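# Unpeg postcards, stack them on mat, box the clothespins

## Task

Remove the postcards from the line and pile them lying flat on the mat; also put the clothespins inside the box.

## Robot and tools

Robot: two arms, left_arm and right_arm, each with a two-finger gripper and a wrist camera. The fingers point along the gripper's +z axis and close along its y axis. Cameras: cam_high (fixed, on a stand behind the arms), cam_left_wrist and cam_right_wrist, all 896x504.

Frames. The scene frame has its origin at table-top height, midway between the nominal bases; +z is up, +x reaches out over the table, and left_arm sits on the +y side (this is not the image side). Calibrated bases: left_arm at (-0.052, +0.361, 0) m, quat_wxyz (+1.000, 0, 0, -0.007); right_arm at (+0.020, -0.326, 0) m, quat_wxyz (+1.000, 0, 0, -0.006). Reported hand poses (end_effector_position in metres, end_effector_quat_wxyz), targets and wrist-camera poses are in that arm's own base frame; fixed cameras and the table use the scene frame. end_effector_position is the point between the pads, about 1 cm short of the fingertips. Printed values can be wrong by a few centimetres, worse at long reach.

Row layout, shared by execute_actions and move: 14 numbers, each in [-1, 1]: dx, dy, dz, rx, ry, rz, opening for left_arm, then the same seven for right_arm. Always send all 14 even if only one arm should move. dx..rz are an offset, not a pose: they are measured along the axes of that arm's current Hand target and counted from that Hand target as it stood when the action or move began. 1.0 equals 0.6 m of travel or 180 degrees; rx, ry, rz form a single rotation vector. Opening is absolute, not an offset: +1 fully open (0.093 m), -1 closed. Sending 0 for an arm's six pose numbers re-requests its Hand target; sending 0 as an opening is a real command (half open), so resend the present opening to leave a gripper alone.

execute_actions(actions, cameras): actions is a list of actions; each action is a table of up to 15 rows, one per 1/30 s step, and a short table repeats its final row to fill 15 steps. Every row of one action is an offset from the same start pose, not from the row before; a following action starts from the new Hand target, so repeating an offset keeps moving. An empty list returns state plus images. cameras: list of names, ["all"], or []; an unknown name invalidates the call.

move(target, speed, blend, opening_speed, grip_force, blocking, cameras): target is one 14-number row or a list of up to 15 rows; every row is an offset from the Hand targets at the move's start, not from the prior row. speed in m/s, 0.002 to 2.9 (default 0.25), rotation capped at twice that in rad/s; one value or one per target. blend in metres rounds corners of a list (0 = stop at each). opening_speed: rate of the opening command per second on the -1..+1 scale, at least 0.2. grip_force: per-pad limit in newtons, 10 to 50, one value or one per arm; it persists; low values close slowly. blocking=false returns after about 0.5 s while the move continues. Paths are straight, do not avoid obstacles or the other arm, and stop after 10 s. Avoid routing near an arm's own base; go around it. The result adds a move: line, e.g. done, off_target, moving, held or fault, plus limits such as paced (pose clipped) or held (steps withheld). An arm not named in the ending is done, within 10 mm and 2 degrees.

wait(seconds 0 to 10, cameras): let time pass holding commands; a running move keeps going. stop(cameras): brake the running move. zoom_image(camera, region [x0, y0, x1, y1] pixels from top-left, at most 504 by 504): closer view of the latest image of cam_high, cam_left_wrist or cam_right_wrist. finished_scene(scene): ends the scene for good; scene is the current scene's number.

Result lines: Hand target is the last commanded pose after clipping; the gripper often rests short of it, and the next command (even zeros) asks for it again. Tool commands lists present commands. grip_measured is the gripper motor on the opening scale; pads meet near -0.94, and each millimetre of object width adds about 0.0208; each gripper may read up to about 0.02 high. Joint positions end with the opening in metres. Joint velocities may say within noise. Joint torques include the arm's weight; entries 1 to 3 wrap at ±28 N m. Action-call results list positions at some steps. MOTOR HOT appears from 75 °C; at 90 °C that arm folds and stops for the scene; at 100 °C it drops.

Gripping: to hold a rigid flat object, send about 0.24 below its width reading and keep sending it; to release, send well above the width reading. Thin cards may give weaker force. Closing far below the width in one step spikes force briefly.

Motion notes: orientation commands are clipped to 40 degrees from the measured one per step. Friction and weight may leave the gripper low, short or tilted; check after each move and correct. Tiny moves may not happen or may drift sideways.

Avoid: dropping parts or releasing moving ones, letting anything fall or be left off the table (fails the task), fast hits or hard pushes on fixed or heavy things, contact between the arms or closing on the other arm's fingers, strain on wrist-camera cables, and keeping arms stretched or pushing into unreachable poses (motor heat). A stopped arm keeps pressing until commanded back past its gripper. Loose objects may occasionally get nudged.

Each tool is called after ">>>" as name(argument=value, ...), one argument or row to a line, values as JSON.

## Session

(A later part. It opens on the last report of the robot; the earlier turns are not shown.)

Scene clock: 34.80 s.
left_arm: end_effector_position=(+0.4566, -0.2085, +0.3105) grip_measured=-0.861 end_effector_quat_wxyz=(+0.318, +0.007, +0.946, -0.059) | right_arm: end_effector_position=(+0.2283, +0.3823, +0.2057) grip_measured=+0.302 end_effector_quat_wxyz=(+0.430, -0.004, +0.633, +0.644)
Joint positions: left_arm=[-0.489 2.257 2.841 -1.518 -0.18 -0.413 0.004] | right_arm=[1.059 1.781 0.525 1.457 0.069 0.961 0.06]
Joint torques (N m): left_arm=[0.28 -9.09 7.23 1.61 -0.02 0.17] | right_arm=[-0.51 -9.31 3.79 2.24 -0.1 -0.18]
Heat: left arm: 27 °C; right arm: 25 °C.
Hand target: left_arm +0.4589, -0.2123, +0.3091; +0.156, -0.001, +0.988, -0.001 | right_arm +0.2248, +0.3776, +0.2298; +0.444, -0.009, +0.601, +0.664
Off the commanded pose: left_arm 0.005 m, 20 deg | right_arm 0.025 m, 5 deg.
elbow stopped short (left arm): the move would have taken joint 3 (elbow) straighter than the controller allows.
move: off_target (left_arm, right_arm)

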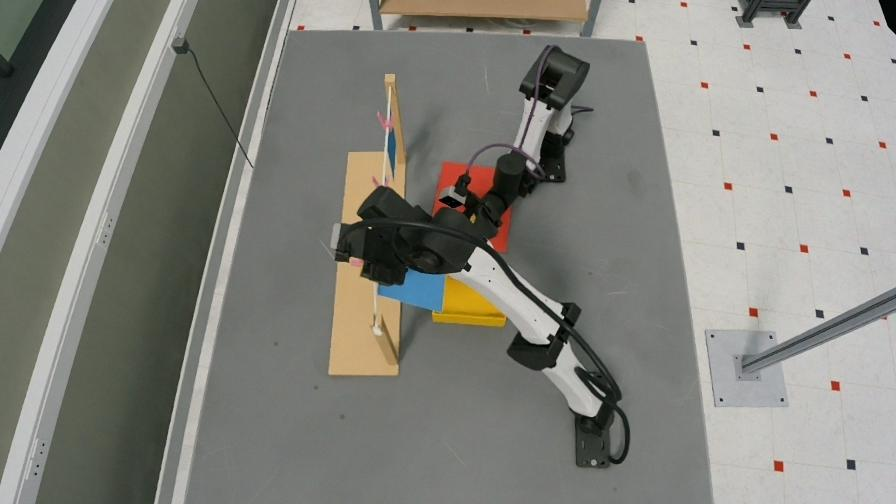

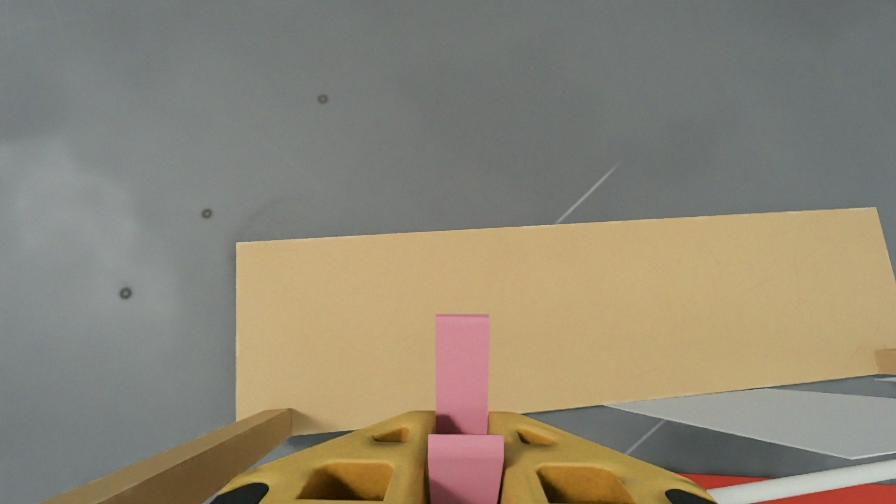

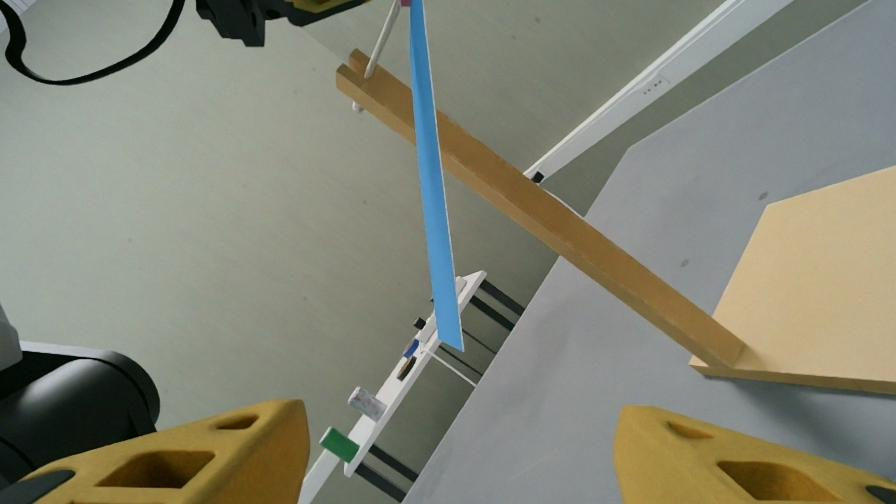

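>>> move(
  target=[
    [0,0,0,0,0,0,-0.95,0,-0.001,0.117,-0.028,0,-0.033,0.3],
    [0,0,0,0,0,0,-0.95,0,-0.001,0.117,-0.028,0,-0.033,-1],
  ],
  speed=0.15,
  opening_speed=1.5,
  cameras=["all"],
)

Scene clock: 37.97 s.
left_arm: end_effector_position=(+0.4566, -0.2083, +0.3103) grip_measured=-0.861 end_effector_quat_wxyz=(+0.318, +0.007, +0.946, -0.059) | right_arm: end_effector_position=(+0.2604, +0.4328, +0.2305) grip_measured=-0.989 end_effector_quat_wxyz=(+0.463, -0.055, +0.596, +0.653)
Joint positions: left_arm=[-0.488 2.257 2.841 -1.518 -0.179 -0.413 0.004] | right_arm=[1.022 1.942 0.802 1.427 -0.023 0.869 0]
Joint torques (N m): left_arm=[0.24 -9.1 7.21 1.62 0.01 0.17] | right_arm=[-0.88 -7.91 6.78 2.12 -0.04 -0.15]
Heat: left arm: 28 °C; right arm: 25 °C.
Hand target: left_arm +0.4589, -0.2123, +0.3091; +0.156, +0.000, +0.988, -0.001 | right_arm +0.2617, +0.4343, +0.2487; +0.477, -0.060, +0.570, +0.666
Off the commanded pose: left_arm 0.005 m, 20 deg | right_arm 0.018 m, 4 deg.
elbow stopped short (left arm): the move would have taken joint 3 (elbow) straighter than the controller allows.
move: off_target (left_arm, right_arm); target 2's new opening was sent with right_arm's hand 0.018 m and 4 deg from that target

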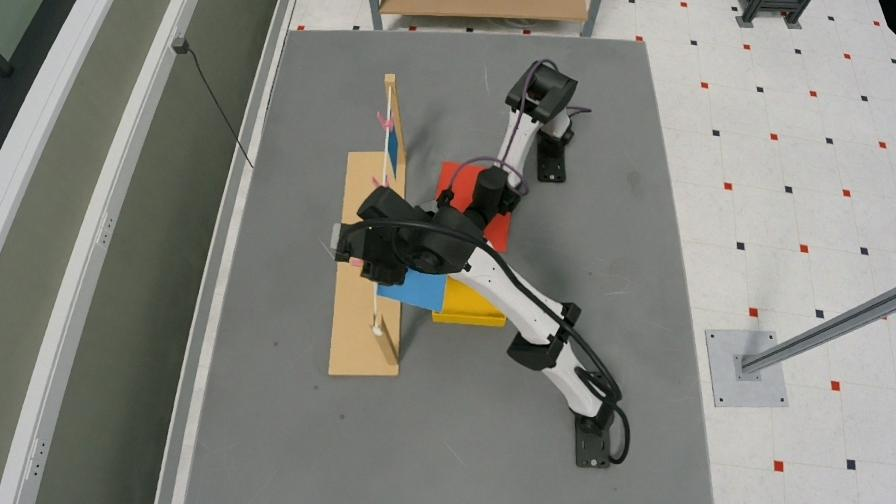

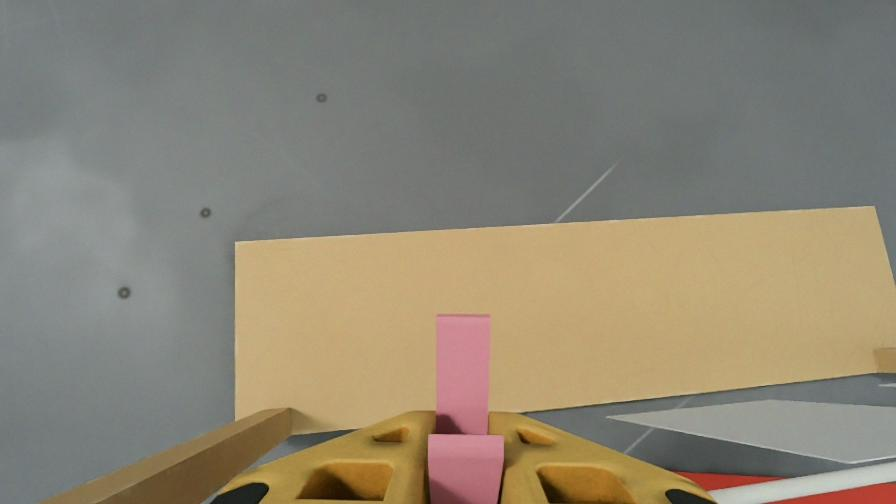

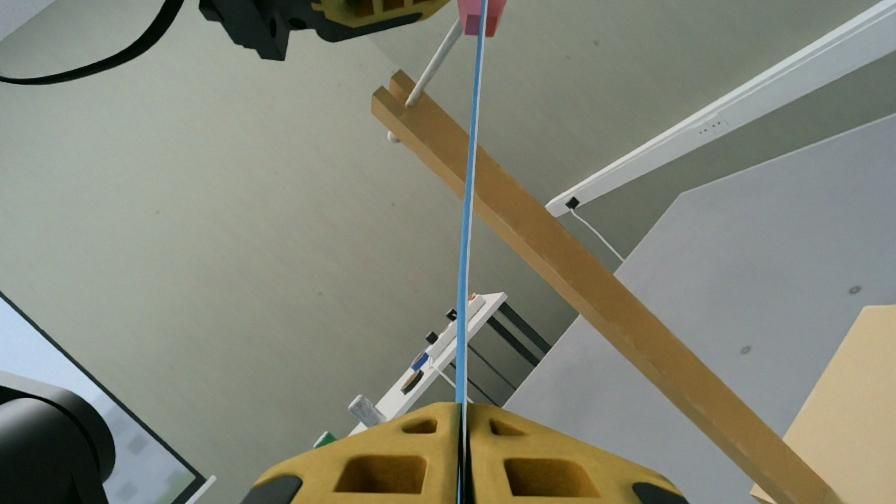

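>>> move(
  target=[0,0,0,0,0,0,-0.95,0.054,0.0065,-0.038,0,0,0,-1],
  speed=0.1,
  cameras=["all"],
)

Scene clock: 39.40 s.
left_arm: end_effector_position=(+0.4511, -0.2083, +0.3051) grip_measured=-0.861 end_effector_quat_wxyz=(+0.302, +0.011, +0.951, -0.059) | right_arm: end_effector_position=(+0.2363, +0.4389, +0.2052) grip_measured=-0.989 end_effector_quat_wxyz=(+0.459, -0.057, +0.611, +0.642)
Joint positions: left_arm=[-0.488 2.258 2.841 -1.547 -0.164 -0.413 0.004] | right_arm=[1.093 1.977 0.751 1.475 0.048 0.844 0]
Joint torques (N m): left_arm=[0.31 -9.26 7.19 1.89 -0.13 0.15] | right_arm=[0.03 -8.08 3.45 2.61 -0.07 -0.17]
Heat: left arm: 28 °C; right arm: 26 °C.
Hand target: left_arm +0.4589, -0.2123, +0.3091; +0.156, +0.000, +0.988, +0.000 | right_arm +0.2310, +0.4344, +0.2233; +0.477, -0.060, +0.571, +0.666
Off the commanded pose: left_arm 0.010 m, 19 deg | right_arm 0.020 m, 6 deg.
elbow stopped short (left arm): the move would have taken joint 3 (elbow) straighter than the controller allows.
joint sent to its limit (right arm) — joint 4 (wrist pitch), upper limit. The joint targets still meet the commanded pose.
move: off_target (left_arm, right_arm)

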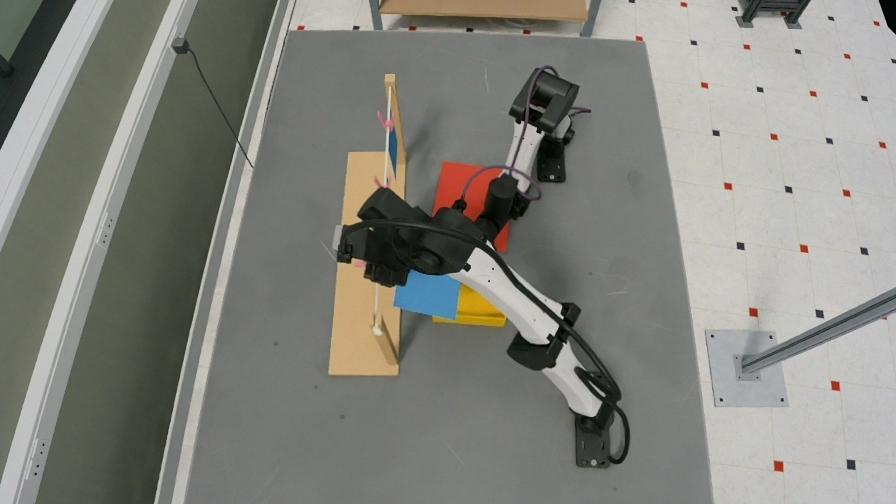

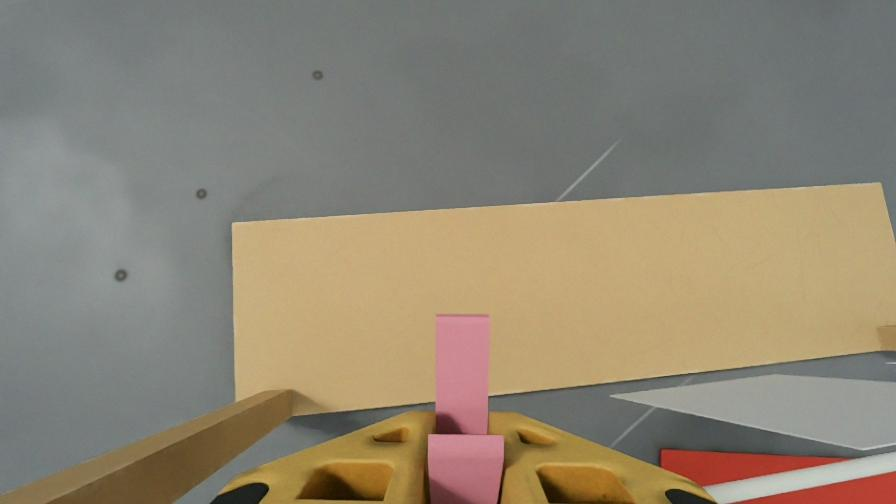

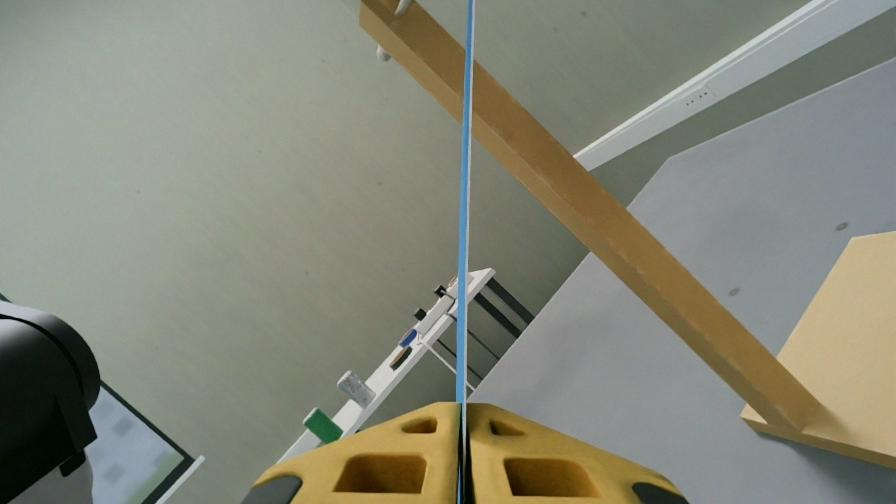

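>>> move(
  target=[
    [0,0,0,0,0,0,-0.95,0.063,0.085,-0.157,0,0,0,-1],
    [0.0105,0,-0.0325,0,-0.261,0,-0.95,-0.102,0.033,-0.437,0.3858,-0.2012,0.237,-1],
  ],
  speed=[0.2,0.3],
  blend=[0.03,0],
  cameras=["all"],
)

Scene clock: 50.30 s.
left_arm: end_effector_position=(+0.4507, -0.2102, +0.3114) grip_measured=-0.861 end_effector_quat_wxyz=(+0.520, +0.001, +0.854, +0.015) | right_arm: end_effector_position=(+0.1275, +0.1839, +0.1718) grip_measured=-0.989 end_effector_quat_wxyz=(+0.230, +0.390, +0.792, +0.408)
Joint positions: left_arm=[-0.619 1.727 1.705 -0.551 -0.565 -0.302 0.004] | right_arm=[1.454 0.632 0.591 -0.758 0.675 2.087 0]
Joint torques (N m): left_arm=[-0.53 -11.07 6.06 2.41 -0.22 0.16] | right_arm=[-0.92 0.91 9.05 1.37 0.45 0.03]
Motor temperatures (°C): left_arm=[22 28 28 27 20 20 21] | right_arm=[19 24 26 27 21 21 19]
Heat: left arm: 28 °C; right arm: 27 °C.
Hand target: left_arm +0.4469, -0.2123, +0.3257; +0.537, -0.001, +0.843, +0.000 | right_arm +0.1284, +0.1875, +0.1857; +0.311, +0.599, +0.655, +0.340
Off the commanded pose: left_arm 0.015 m, 3 deg | right_arm 0.014 m, 31 deg.
elbow stopped short (left arm): the move would have taken joint 3 (elbow) straighter than the controller allows.
joint sent to its limit (right arm) — joint 6 (wrist roll), upper limit. The joint targets are off in orientation, not in position.
move: off_target (left_arm, right_arm)

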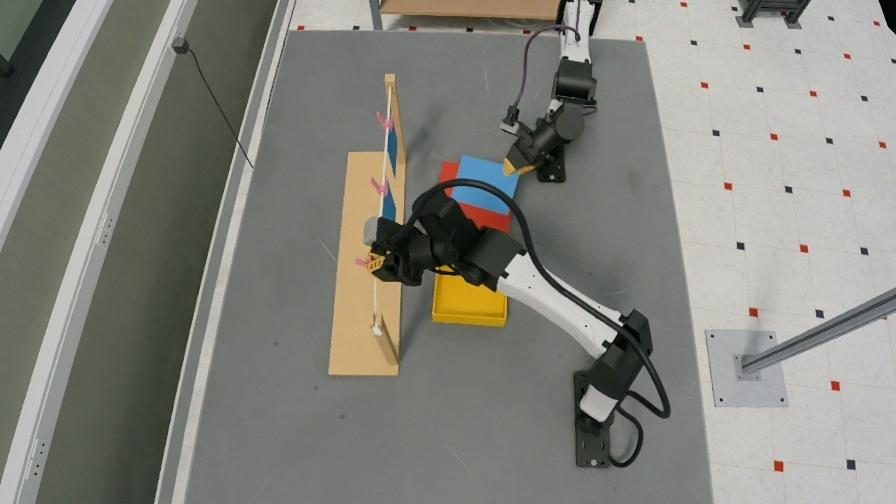

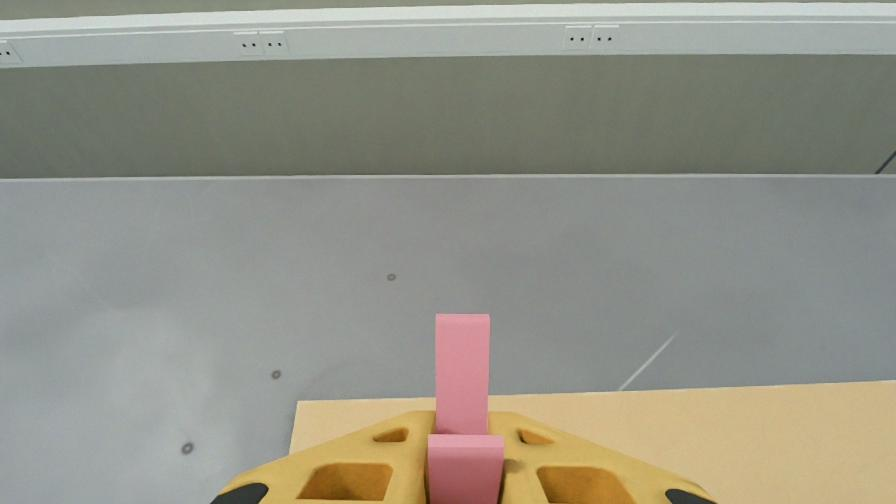

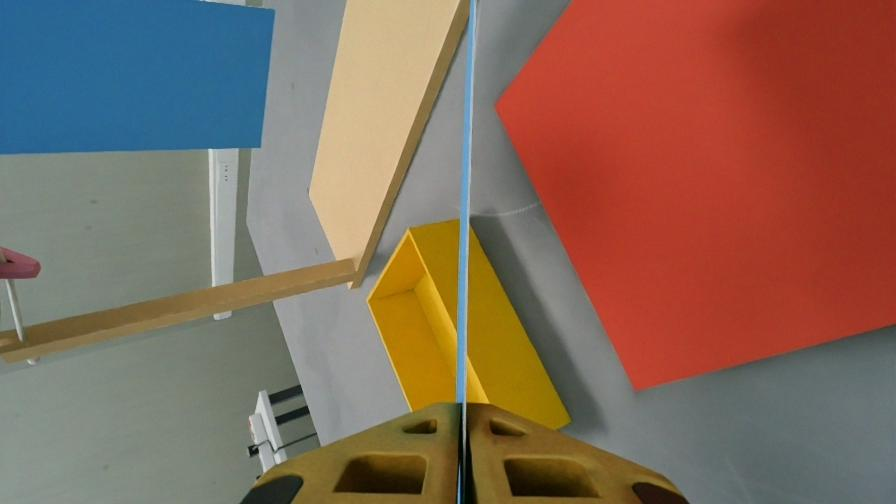

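>>> move(
  target=[-0.1,0,0,0,0,0,-0.95,-0.0375,-0.0933,0.076,-0.0093,0.1338,-0.1098,-1],
  speed=0.12,
  cameras=["all"],
)

Scene clock: 53.07 s.
left_arm: end_effector_position=(+0.4667, -0.2076, +0.3522) grip_measured=-0.861 end_effector_quat_wxyz=(+0.506, +0.010, +0.862, +0.021) | right_arm: end_effector_position=(+0.1335, +0.1633, +0.1115) grip_measured=-0.989 end_effector_quat_wxyz=(+0.229, +0.391, +0.797, +0.400)
Joint positions: left_arm=[-0.586 1.86 2.069 -0.809 -0.529 -0.279 0.004] | right_arm=[1.349 0.466 0.336 -0.637 0.594 2.003 0]
Joint torques (N m): left_arm=[0.02 -9.14 10.97 2.46 -0.25 0.16] | right_arm=[-0.65 0.57 5.67 1.69 0.42 -0.2]
Heat: left arm: 28 °C; right arm: 26 °C.
Hand target: left_arm +0.4723, -0.2121, +0.3801; +0.537, -0.001, +0.843, +0.000 | right_arm +0.1354, +0.1655, +0.1137; +0.230, +0.391, +0.792, +0.408
Off the commanded pose: left_arm 0.029 m, 5 deg | right_arm 0.004 m, 1 deg.
move: off_target (left_arm)

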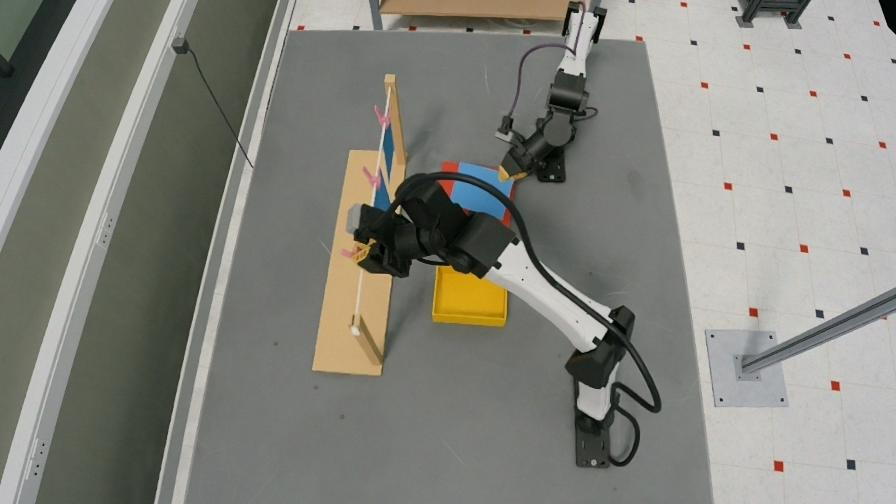

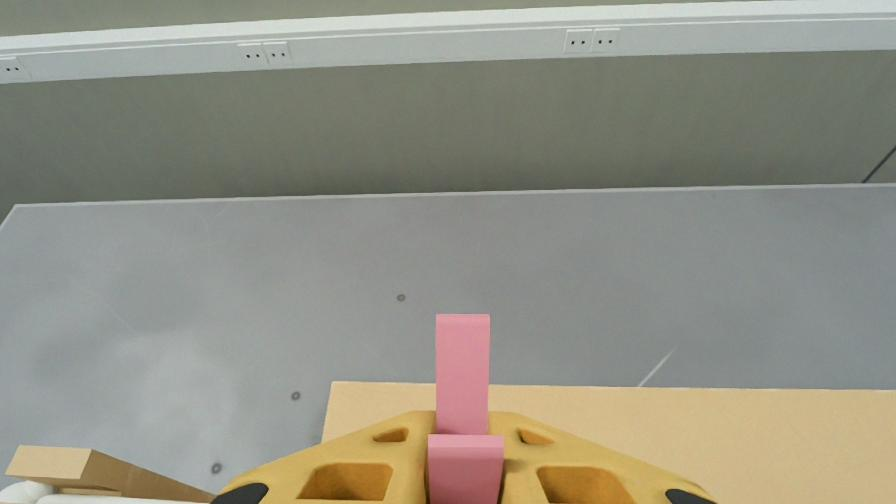

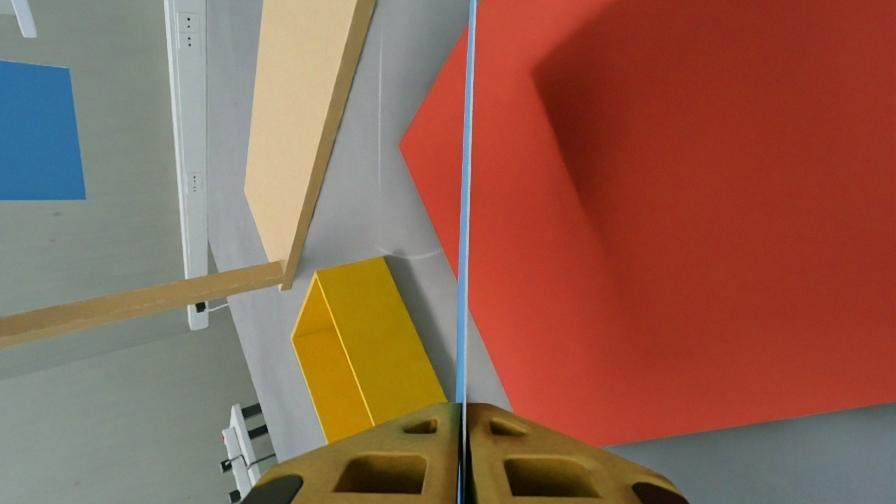

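>>> move(
  target=[0.085,0,0,0,0,0,-0.95,0,0,0,0,0,0,-1],
  speed=0.1,
  cameras=["all"],
)

Scene clock: 56.00 s.
left_arm: end_effector_position=(+0.4566, -0.2088, +0.3183) grip_measured=-0.861 end_effector_quat_wxyz=(+0.520, +0.005, +0.854, +0.019) | right_arm: end_effector_position=(+0.1335, +0.1634, +0.1116) grip_measured=-0.989 end_effector_quat_wxyz=(+0.228, +0.391, +0.797, +0.400)
Joint positions: left_arm=[-0.607 1.751 1.761 -0.582 -0.557 -0.286 0.004] | right_arm=[1.348 0.466 0.336 -0.636 0.593 2.002 0]
Joint torques (N m): left_arm=[-1.02 -11.48 6.06 2.36 -0.24 0.05] | right_arm=[-0.7 0.8 5.5 1.68 0.34 -0.18]
Heat: left arm: 29 °C; right arm: 26 °C.
Hand target: left_arm +0.4507, -0.2123, +0.3338; +0.537, -0.001, +0.844, +0.000 | right_arm +0.1354, +0.1656, +0.1137; +0.230, +0.391, +0.792, +0.408
Off the commanded pose: left_arm 0.017 m, 3 deg | right_arm 0.004 m, 1 deg.
move: off_target (left_arm)

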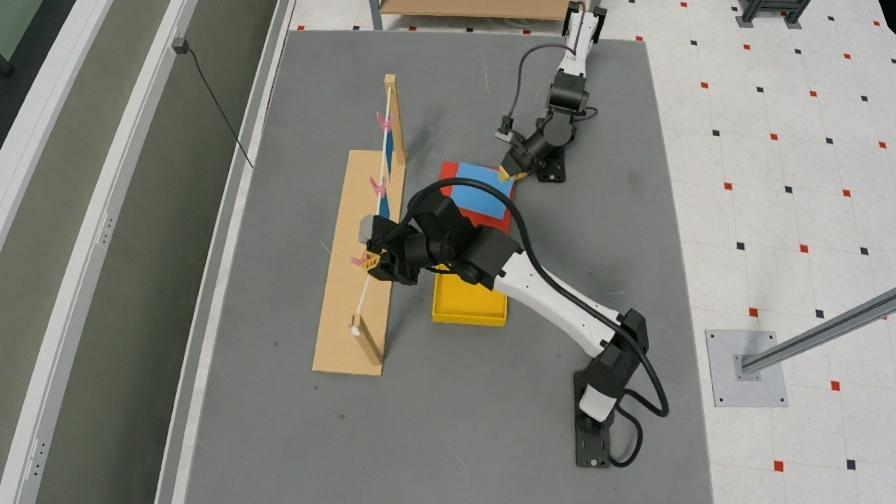

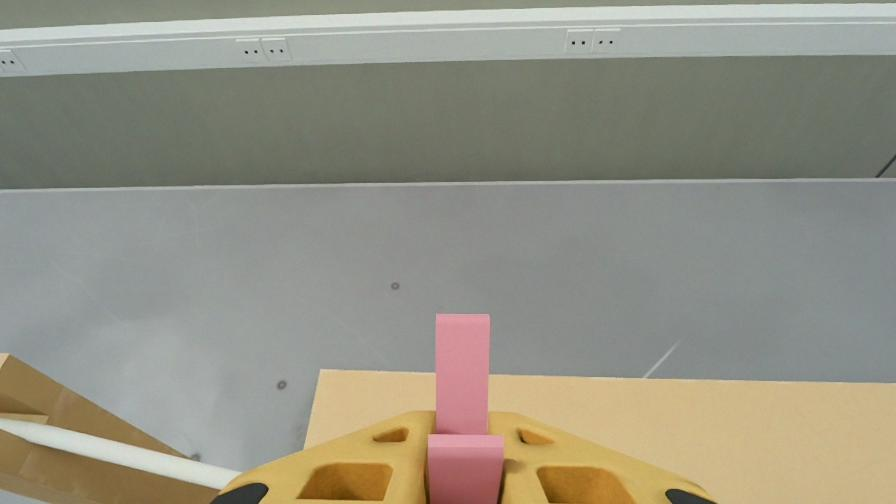

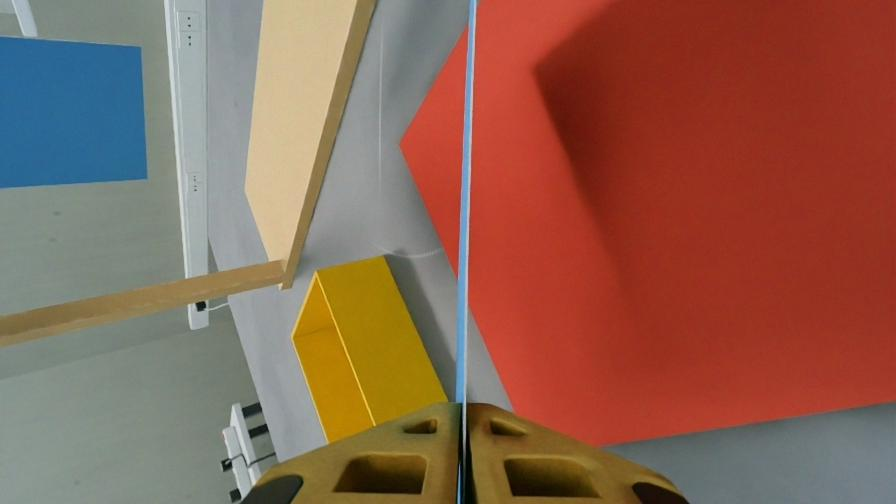

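>>> move(
  target=[0,0,0,0,0,0,-0.95,0,-0.0473,0.0317,0,0,0,-1],
  speed=0.1,
  cameras=["all"],
)

>>> zoom_image(
  camera="cam_high",
  region=[400, 140, 580, 260],
)

Scene clock: 58.17 s.
left_arm: end_effector_position=(+0.4567, -0.2089, +0.3185) grip_measured=-0.861 end_effector_quat_wxyz=(+0.520, +0.005, +0.854, +0.019) | right_arm: end_effector_position=(+0.1345, +0.1623, +0.0787) grip_measured=-0.989 end_effector_quat_wxyz=(+0.229, +0.391, +0.795, +0.402)
Joint positions: left_arm=[-0.607 1.751 1.761 -0.581 -0.557 -0.286 0.004] | right_arm=[1.337 0.438 0.199 -0.517 0.586 1.992 0]
Joint torques (N m): left_arm=[-1.02 -11.48 6.05 2.36 -0.24 0.05] | right_arm=[-0.68 0.98 5.34 1.63 0.32 -0.2]
Heat: left arm: 28 °C; right arm: 26 °C.
Hand target: left_arm +0.4507, -0.2123, +0.3339; +0.537, -0.001, +0.843, +0.000 | right_arm +0.1362, +0.1642, +0.0795; +0.230, +0.390, +0.792, +0.408
Off the commanded pose: left_arm 0.017 m, 3 deg | right_arm 0.003 m, 1 deg.
move: off_target (left_arm)

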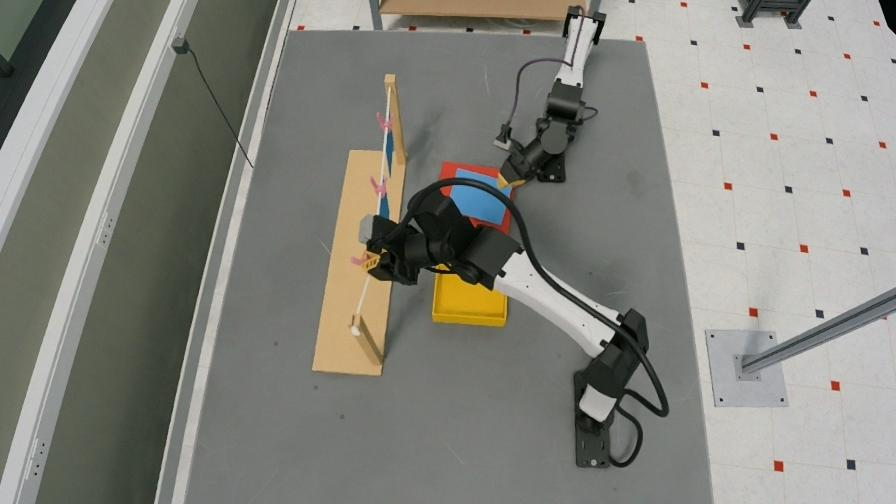

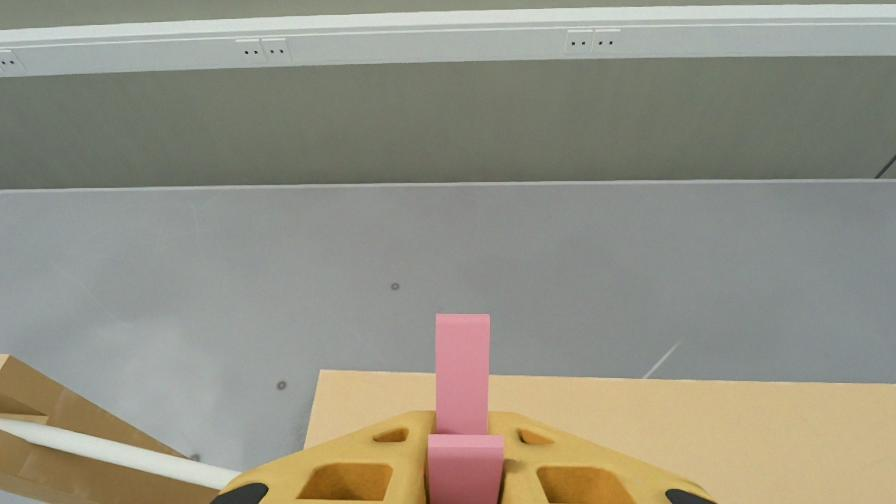

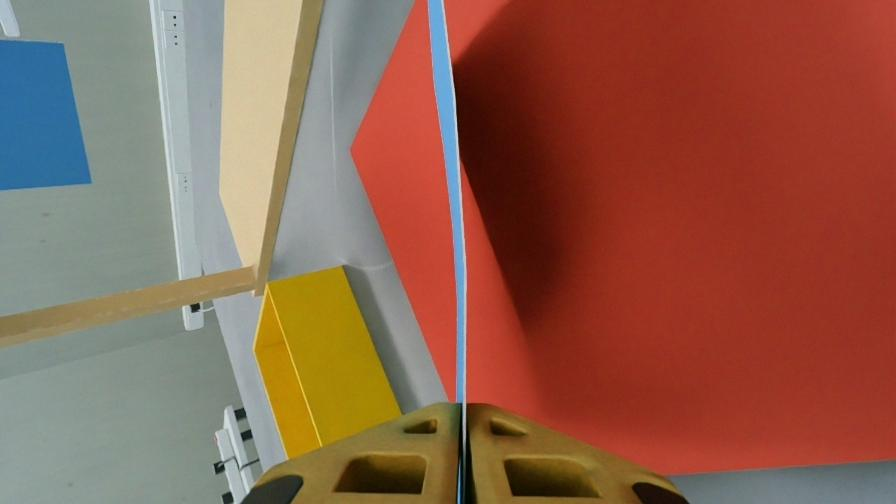

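Scaled by 2.800 from the camera's 896x504 image, which has a finer 1280x720 frame.

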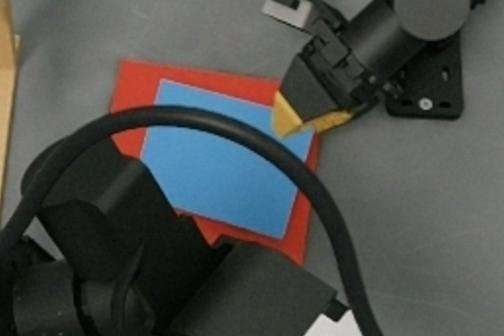

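>>> move(
  target=[0,0,0,0,0,0,-0.95,0,-0.0473,0.0317,0,0,0,-1],
  speed=0.1,
  cameras=["cam_right_wrist","cam_high"],
)

Scene clock: 59.60 s.
left_arm: end_effector_position=(+0.4567, -0.2089, +0.3185) grip_measured=-0.861 end_effector_quat_wxyz=(+0.520, +0.005, +0.854, +0.019) | right_arm: end_effector_position=(+0.1377, +0.1660, +0.0552) grip_measured=-0.989 end_effector_quat_wxyz=(+0.227, +0.397, +0.781, +0.425)
Joint positions: left_arm=[-0.607 1.751 1.761 -0.581 -0.557 -0.286 0.004] | right_arm=[1.325 0.432 0.069 -0.337 0.586 1.986 0]
Joint torques (N m): left_arm=[-1.02 -11.49 6.05 2.36 -0.24 0.05] | right_arm=[-0.62 2.44 5.04 1.45 0.21 -0.19]
Heat: left arm: 29 °C; right arm: 26 °C.
Hand target: left_arm +0.4507, -0.2123, +0.3338; +0.537, -0.001, +0.843, +0.000 | right_arm +0.1370, +0.1628, +0.0455; +0.230, +0.391, +0.792, +0.408
Off the commanded pose: left_arm 0.017 m, 3 deg | right_arm 0.010 m, 2 deg.
move: off_target (left_arm)
Images, in order (width x height): cam_high 896x504, cam_right_wrist 896x504.

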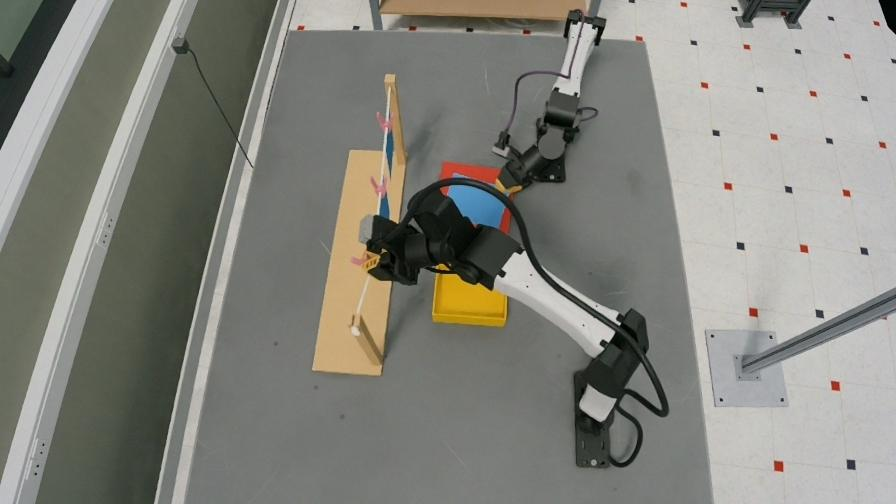

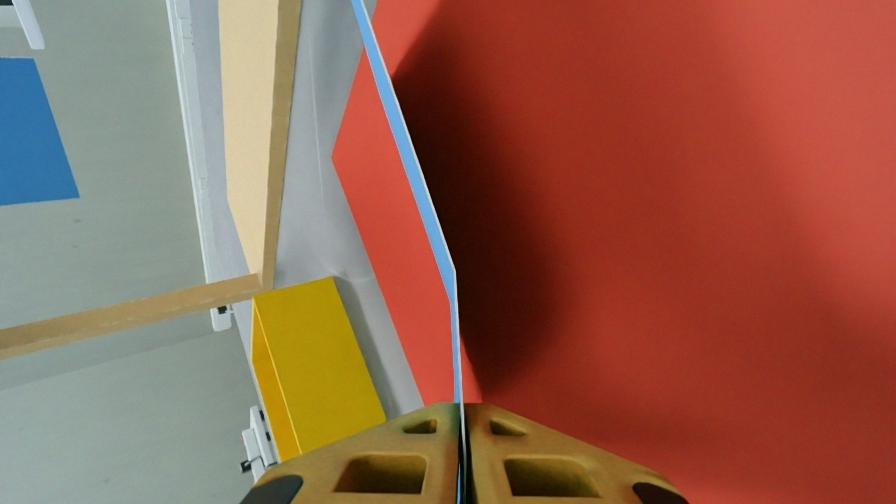

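>>> move(
  target=[0,0,0,0,0,0,-0.95,0,0,0,0,0,0,-0.5],
  opening_speed=0.5,
  cameras=["cam_right_wrist","cam_high"],
)

Scene clock: 61.07 s.
left_arm: end_effector_position=(+0.4567, -0.2089, +0.3185) grip_measured=-0.861 end_effector_quat_wxyz=(+0.520, +0.005, +0.854, +0.019) | right_arm: end_effector_position=(+0.1357, +0.1646, +0.0485) grip_measured=-0.501 end_effector_quat_wxyz=(+0.225, +0.393, +0.790, +0.414)
Joint positions: left_arm=[-0.607 1.751 1.761 -0.581 -0.557 -0.286 0.004] | right_arm=[1.325 0.445 0.062 -0.341 0.575 1.983 0.021]
Joint torques (N m): left_arm=[-1.02 -11.48 6.05 2.36 -0.24 0.05] | right_arm=[-0.62 1.76 5.46 1.56 0.38 -0.16]
Heat: left arm: 29 °C; right arm: 26 °C.
Hand target: left_arm +0.4507, -0.2123, +0.3338; +0.537, -0.001, +0.843, +0.000 | right_arm +0.1370, +0.1628, +0.0455; +0.230, +0.391, +0.792, +0.408
Off the commanded pose: left_arm 0.017 m, 3 deg | right_arm 0.004 m, 1 deg.
move: off_target (left_arm)
Images, in order (width x height): cam_high 896x504, cam_right_wrist 896x504.

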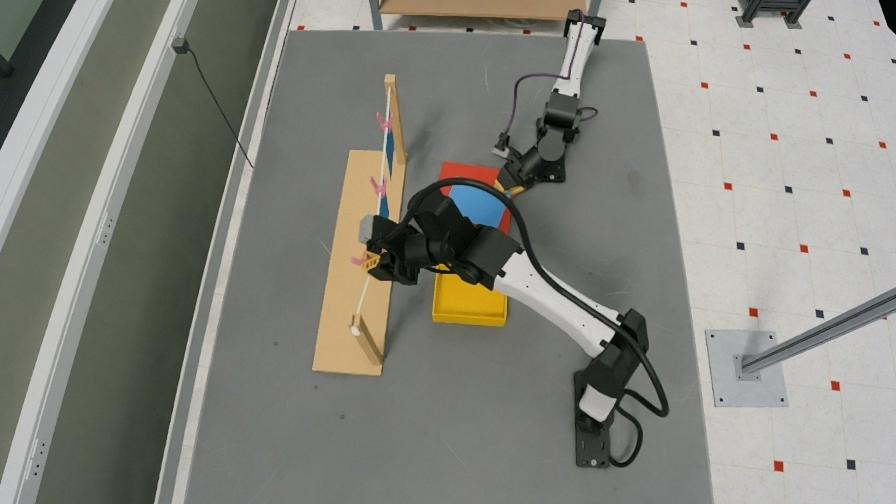

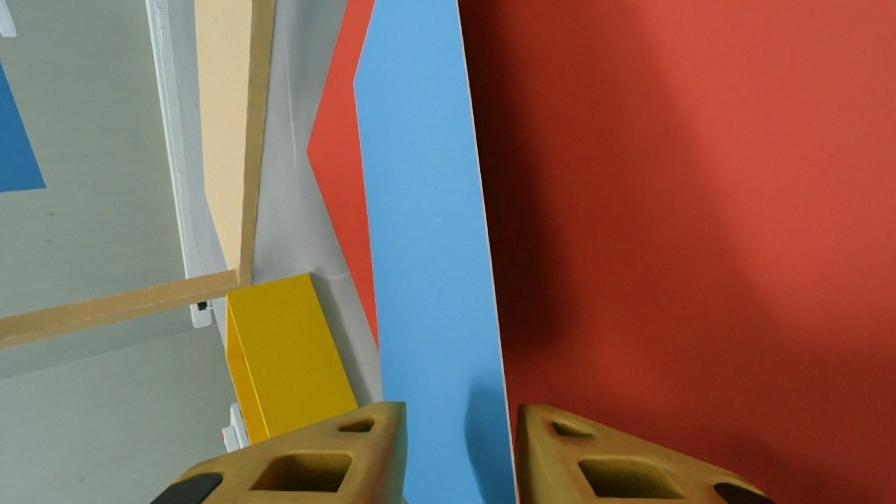

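>>> move(
  target=[0,0,0,0,0,0,-0.95,0,-0.0232,0.0163,0.083,0,0,-0.5],
  speed=0.1,
  cameras=["cam_right_wrist"],
)

Scene clock: 63.23 s.
left_arm: end_effector_position=(+0.4567, -0.2089, +0.3185) grip_measured=-0.861 end_effector_quat_wxyz=(+0.520, +0.005, +0.854, +0.019) | right_arm: end_effector_position=(+0.1359, +0.1561, +0.0206) grip_measured=-0.501 end_effector_quat_wxyz=(+0.182, +0.420, +0.839, +0.295)
Joint positions: left_arm=[-0.607 1.751 1.761 -0.581 -0.557 -0.286 0.004] | right_arm=[1.16 0.752 0.169 -0.375 0.379 1.968 0.021]
Joint torques (N m): left_arm=[-1.02 -11.48 6.05 2.36 -0.24 0.04] | right_arm=[-0.53 0.68 7.95 1.2 0.17 -0.16]
Heat: left arm: 29 °C; right arm: 26 °C.
Hand target: left_arm +0.4507, -0.2123, +0.3338; +0.537, -0.001, +0.843, +0.000 | right_arm +0.1377, +0.1623, +0.0286; +0.177, +0.417, +0.839, +0.302
Off the commanded pose: left_arm 0.017 m, 3 deg | right_arm 0.010 m, 1 deg.
move: off_target (left_arm)
Images, in order (width x height): cam_right_wrist 896x504.

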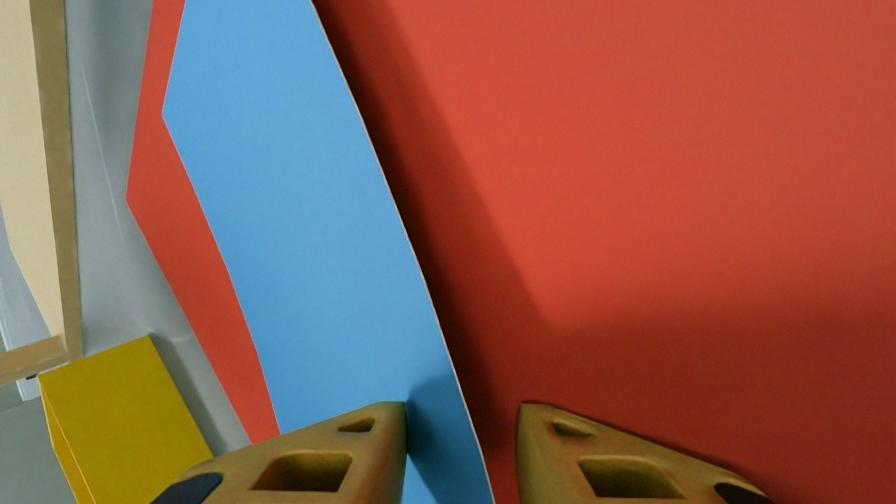

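>>> move(
  target=[0,0,0,0,0,0,-0.95,0,0,-0.09,0,0,0,-0.4],
  speed=0.12,
  cameras=["cam_right_wrist","cam_high"],
)

Scene clock: 64.80 s.
left_arm: end_effector_position=(+0.4567, -0.2089, +0.3185) grip_measured=-0.861 end_effector_quat_wxyz=(+0.520, +0.005, +0.854, +0.019) | right_arm: end_effector_position=(+0.1050, +0.1368, +0.0533) grip_measured=-0.401 end_effector_quat_wxyz=(+0.165, +0.400, +0.857, +0.281)
Joint positions: left_arm=[-0.607 1.751 1.761 -0.581 -0.557 -0.286 0.004] | right_arm=[1.324 0.519 0.3 -0.821 0.419 2.083 0.026]
Joint torques (N m): left_arm=[-1.02 -11.48 6.06 2.36 -0.24 0.04] | right_arm=[0.05 0.43 9.02 1.16 0.51 0.08]
Heat: left arm: 29 °C; right arm: 26 °C.
Hand target: left_arm +0.4507, -0.2123, +0.3338; +0.537, -0.001, +0.843, +0.000 | right_arm +0.1080, +0.1430, +0.0693; +0.177, +0.417, +0.839, +0.302
Off the commanded pose: left_arm 0.017 m, 3 deg | right_arm 0.017 m, 4 deg.
joint sent to its limit (right arm) — joint 6 (wrist roll), upper limit. The joint targets still meet the commanded pose.
move: off_target (left_arm, right_arm)
Images, in order (width x height): cam_high 896x504, cam_right_wrist 896x504.

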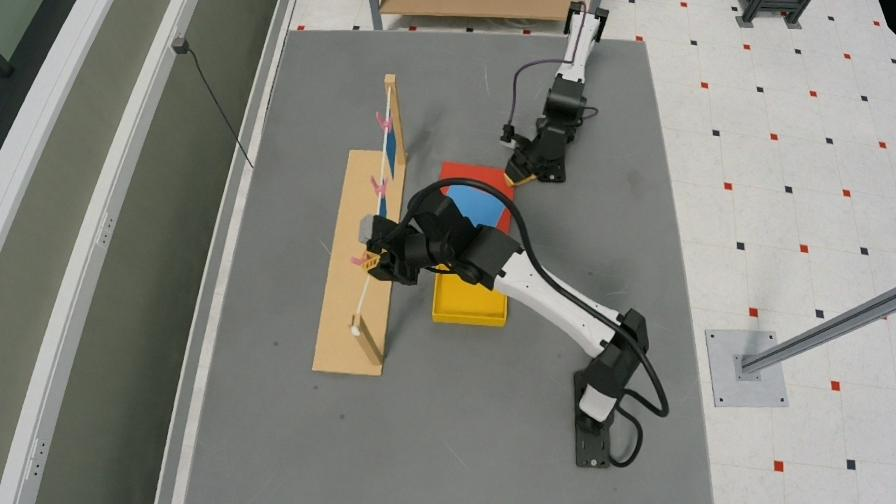

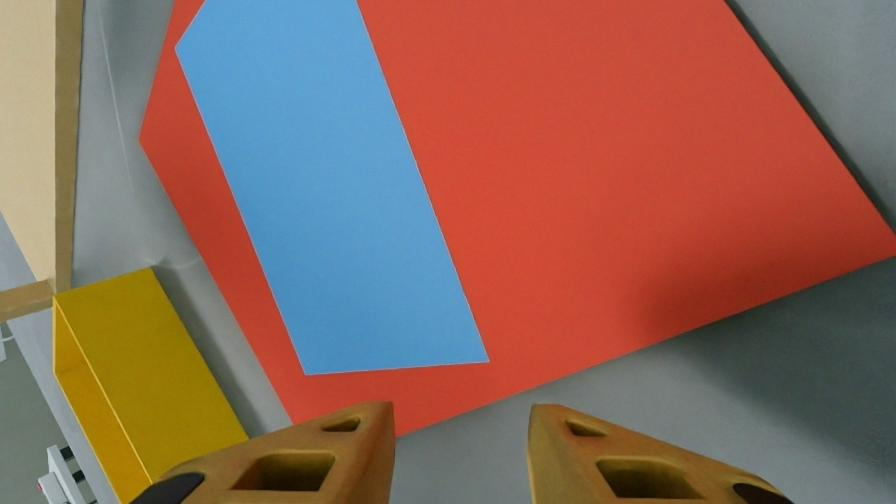

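>>> move(
  target=[0.009,0.002,0.027,0,-0.361,0,-0.95,-0.0227,0.4957,-0.1988,-0.0573,-0.33,-0.358,0],
  speed=0.25,
  cameras=["all"],
)

Scene clock: 71.23 s.
left_arm: end_effector_position=(+0.4716, -0.2099, +0.3063) grip_measured=-0.861 end_effector_quat_wxyz=(+0.845, +0.024, +0.534, +0.018) | right_arm: end_effector_position=(+0.2263, +0.2327, +0.3489) grip_measured=-0.001 end_effector_quat_wxyz=(+0.703, -0.010, +0.711, -0.014)
Joint positions: left_arm=[-0.573 1.961 1.035 1.433 -0.491 0.322 0.004] | right_arm=[1.328 1.161 0.915 0.198 1.334 0.012 0.045]
Joint torques (N m): left_arm=[0.08 -7.21 6.42 3.18 0.37 0.1] | right_arm=[-0.65 -5.37 5.5 1.65 -0.04 -0.09]
Heat: left arm: 30 °C; right arm: 27 °C.
Hand target: left_arm +0.4631, -0.2111, +0.3222; +0.906, -0.001, +0.423, +0.000 | right_arm +0.2268, +0.2290, +0.3545; +0.708, +0.000, +0.706, -0.001
Off the commanded pose: left_arm 0.018 m, 15 deg | right_arm 0.007 m, 2 deg.
joint sent to its limit (left arm) — joint 4 (wrist pitch), upper limit. The joint targets are off in orientation, not in position.
move: off_target (left_arm)

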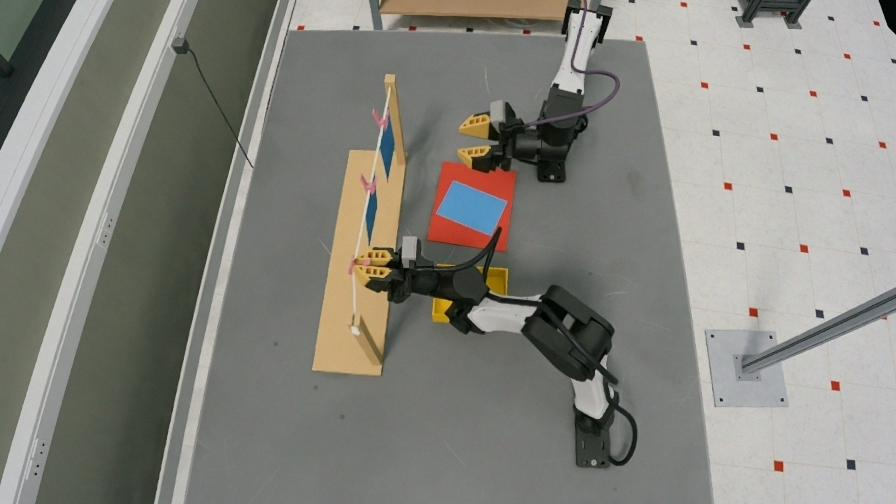

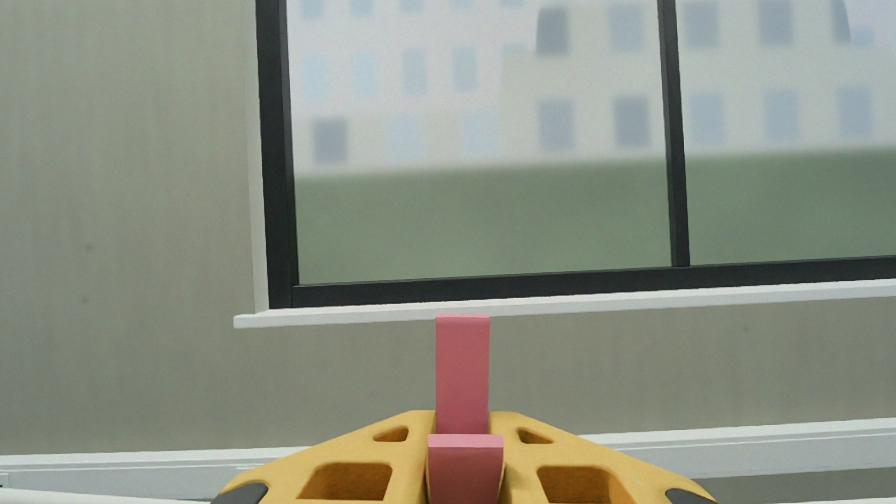

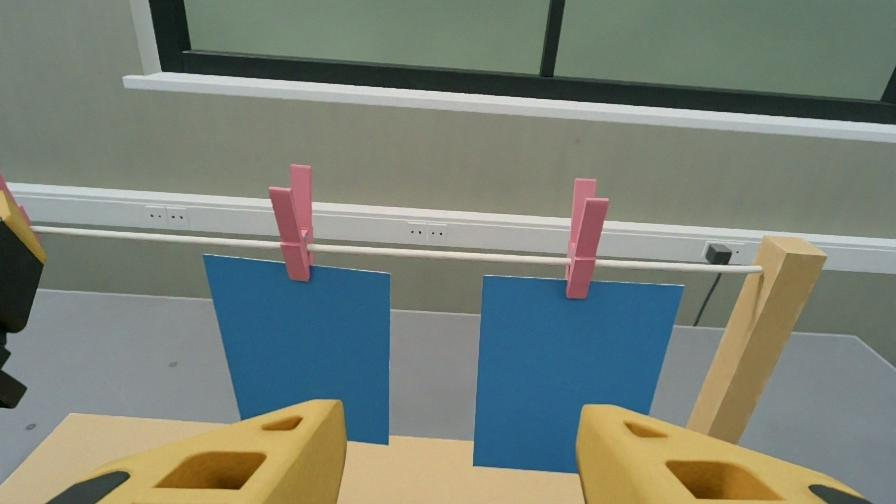

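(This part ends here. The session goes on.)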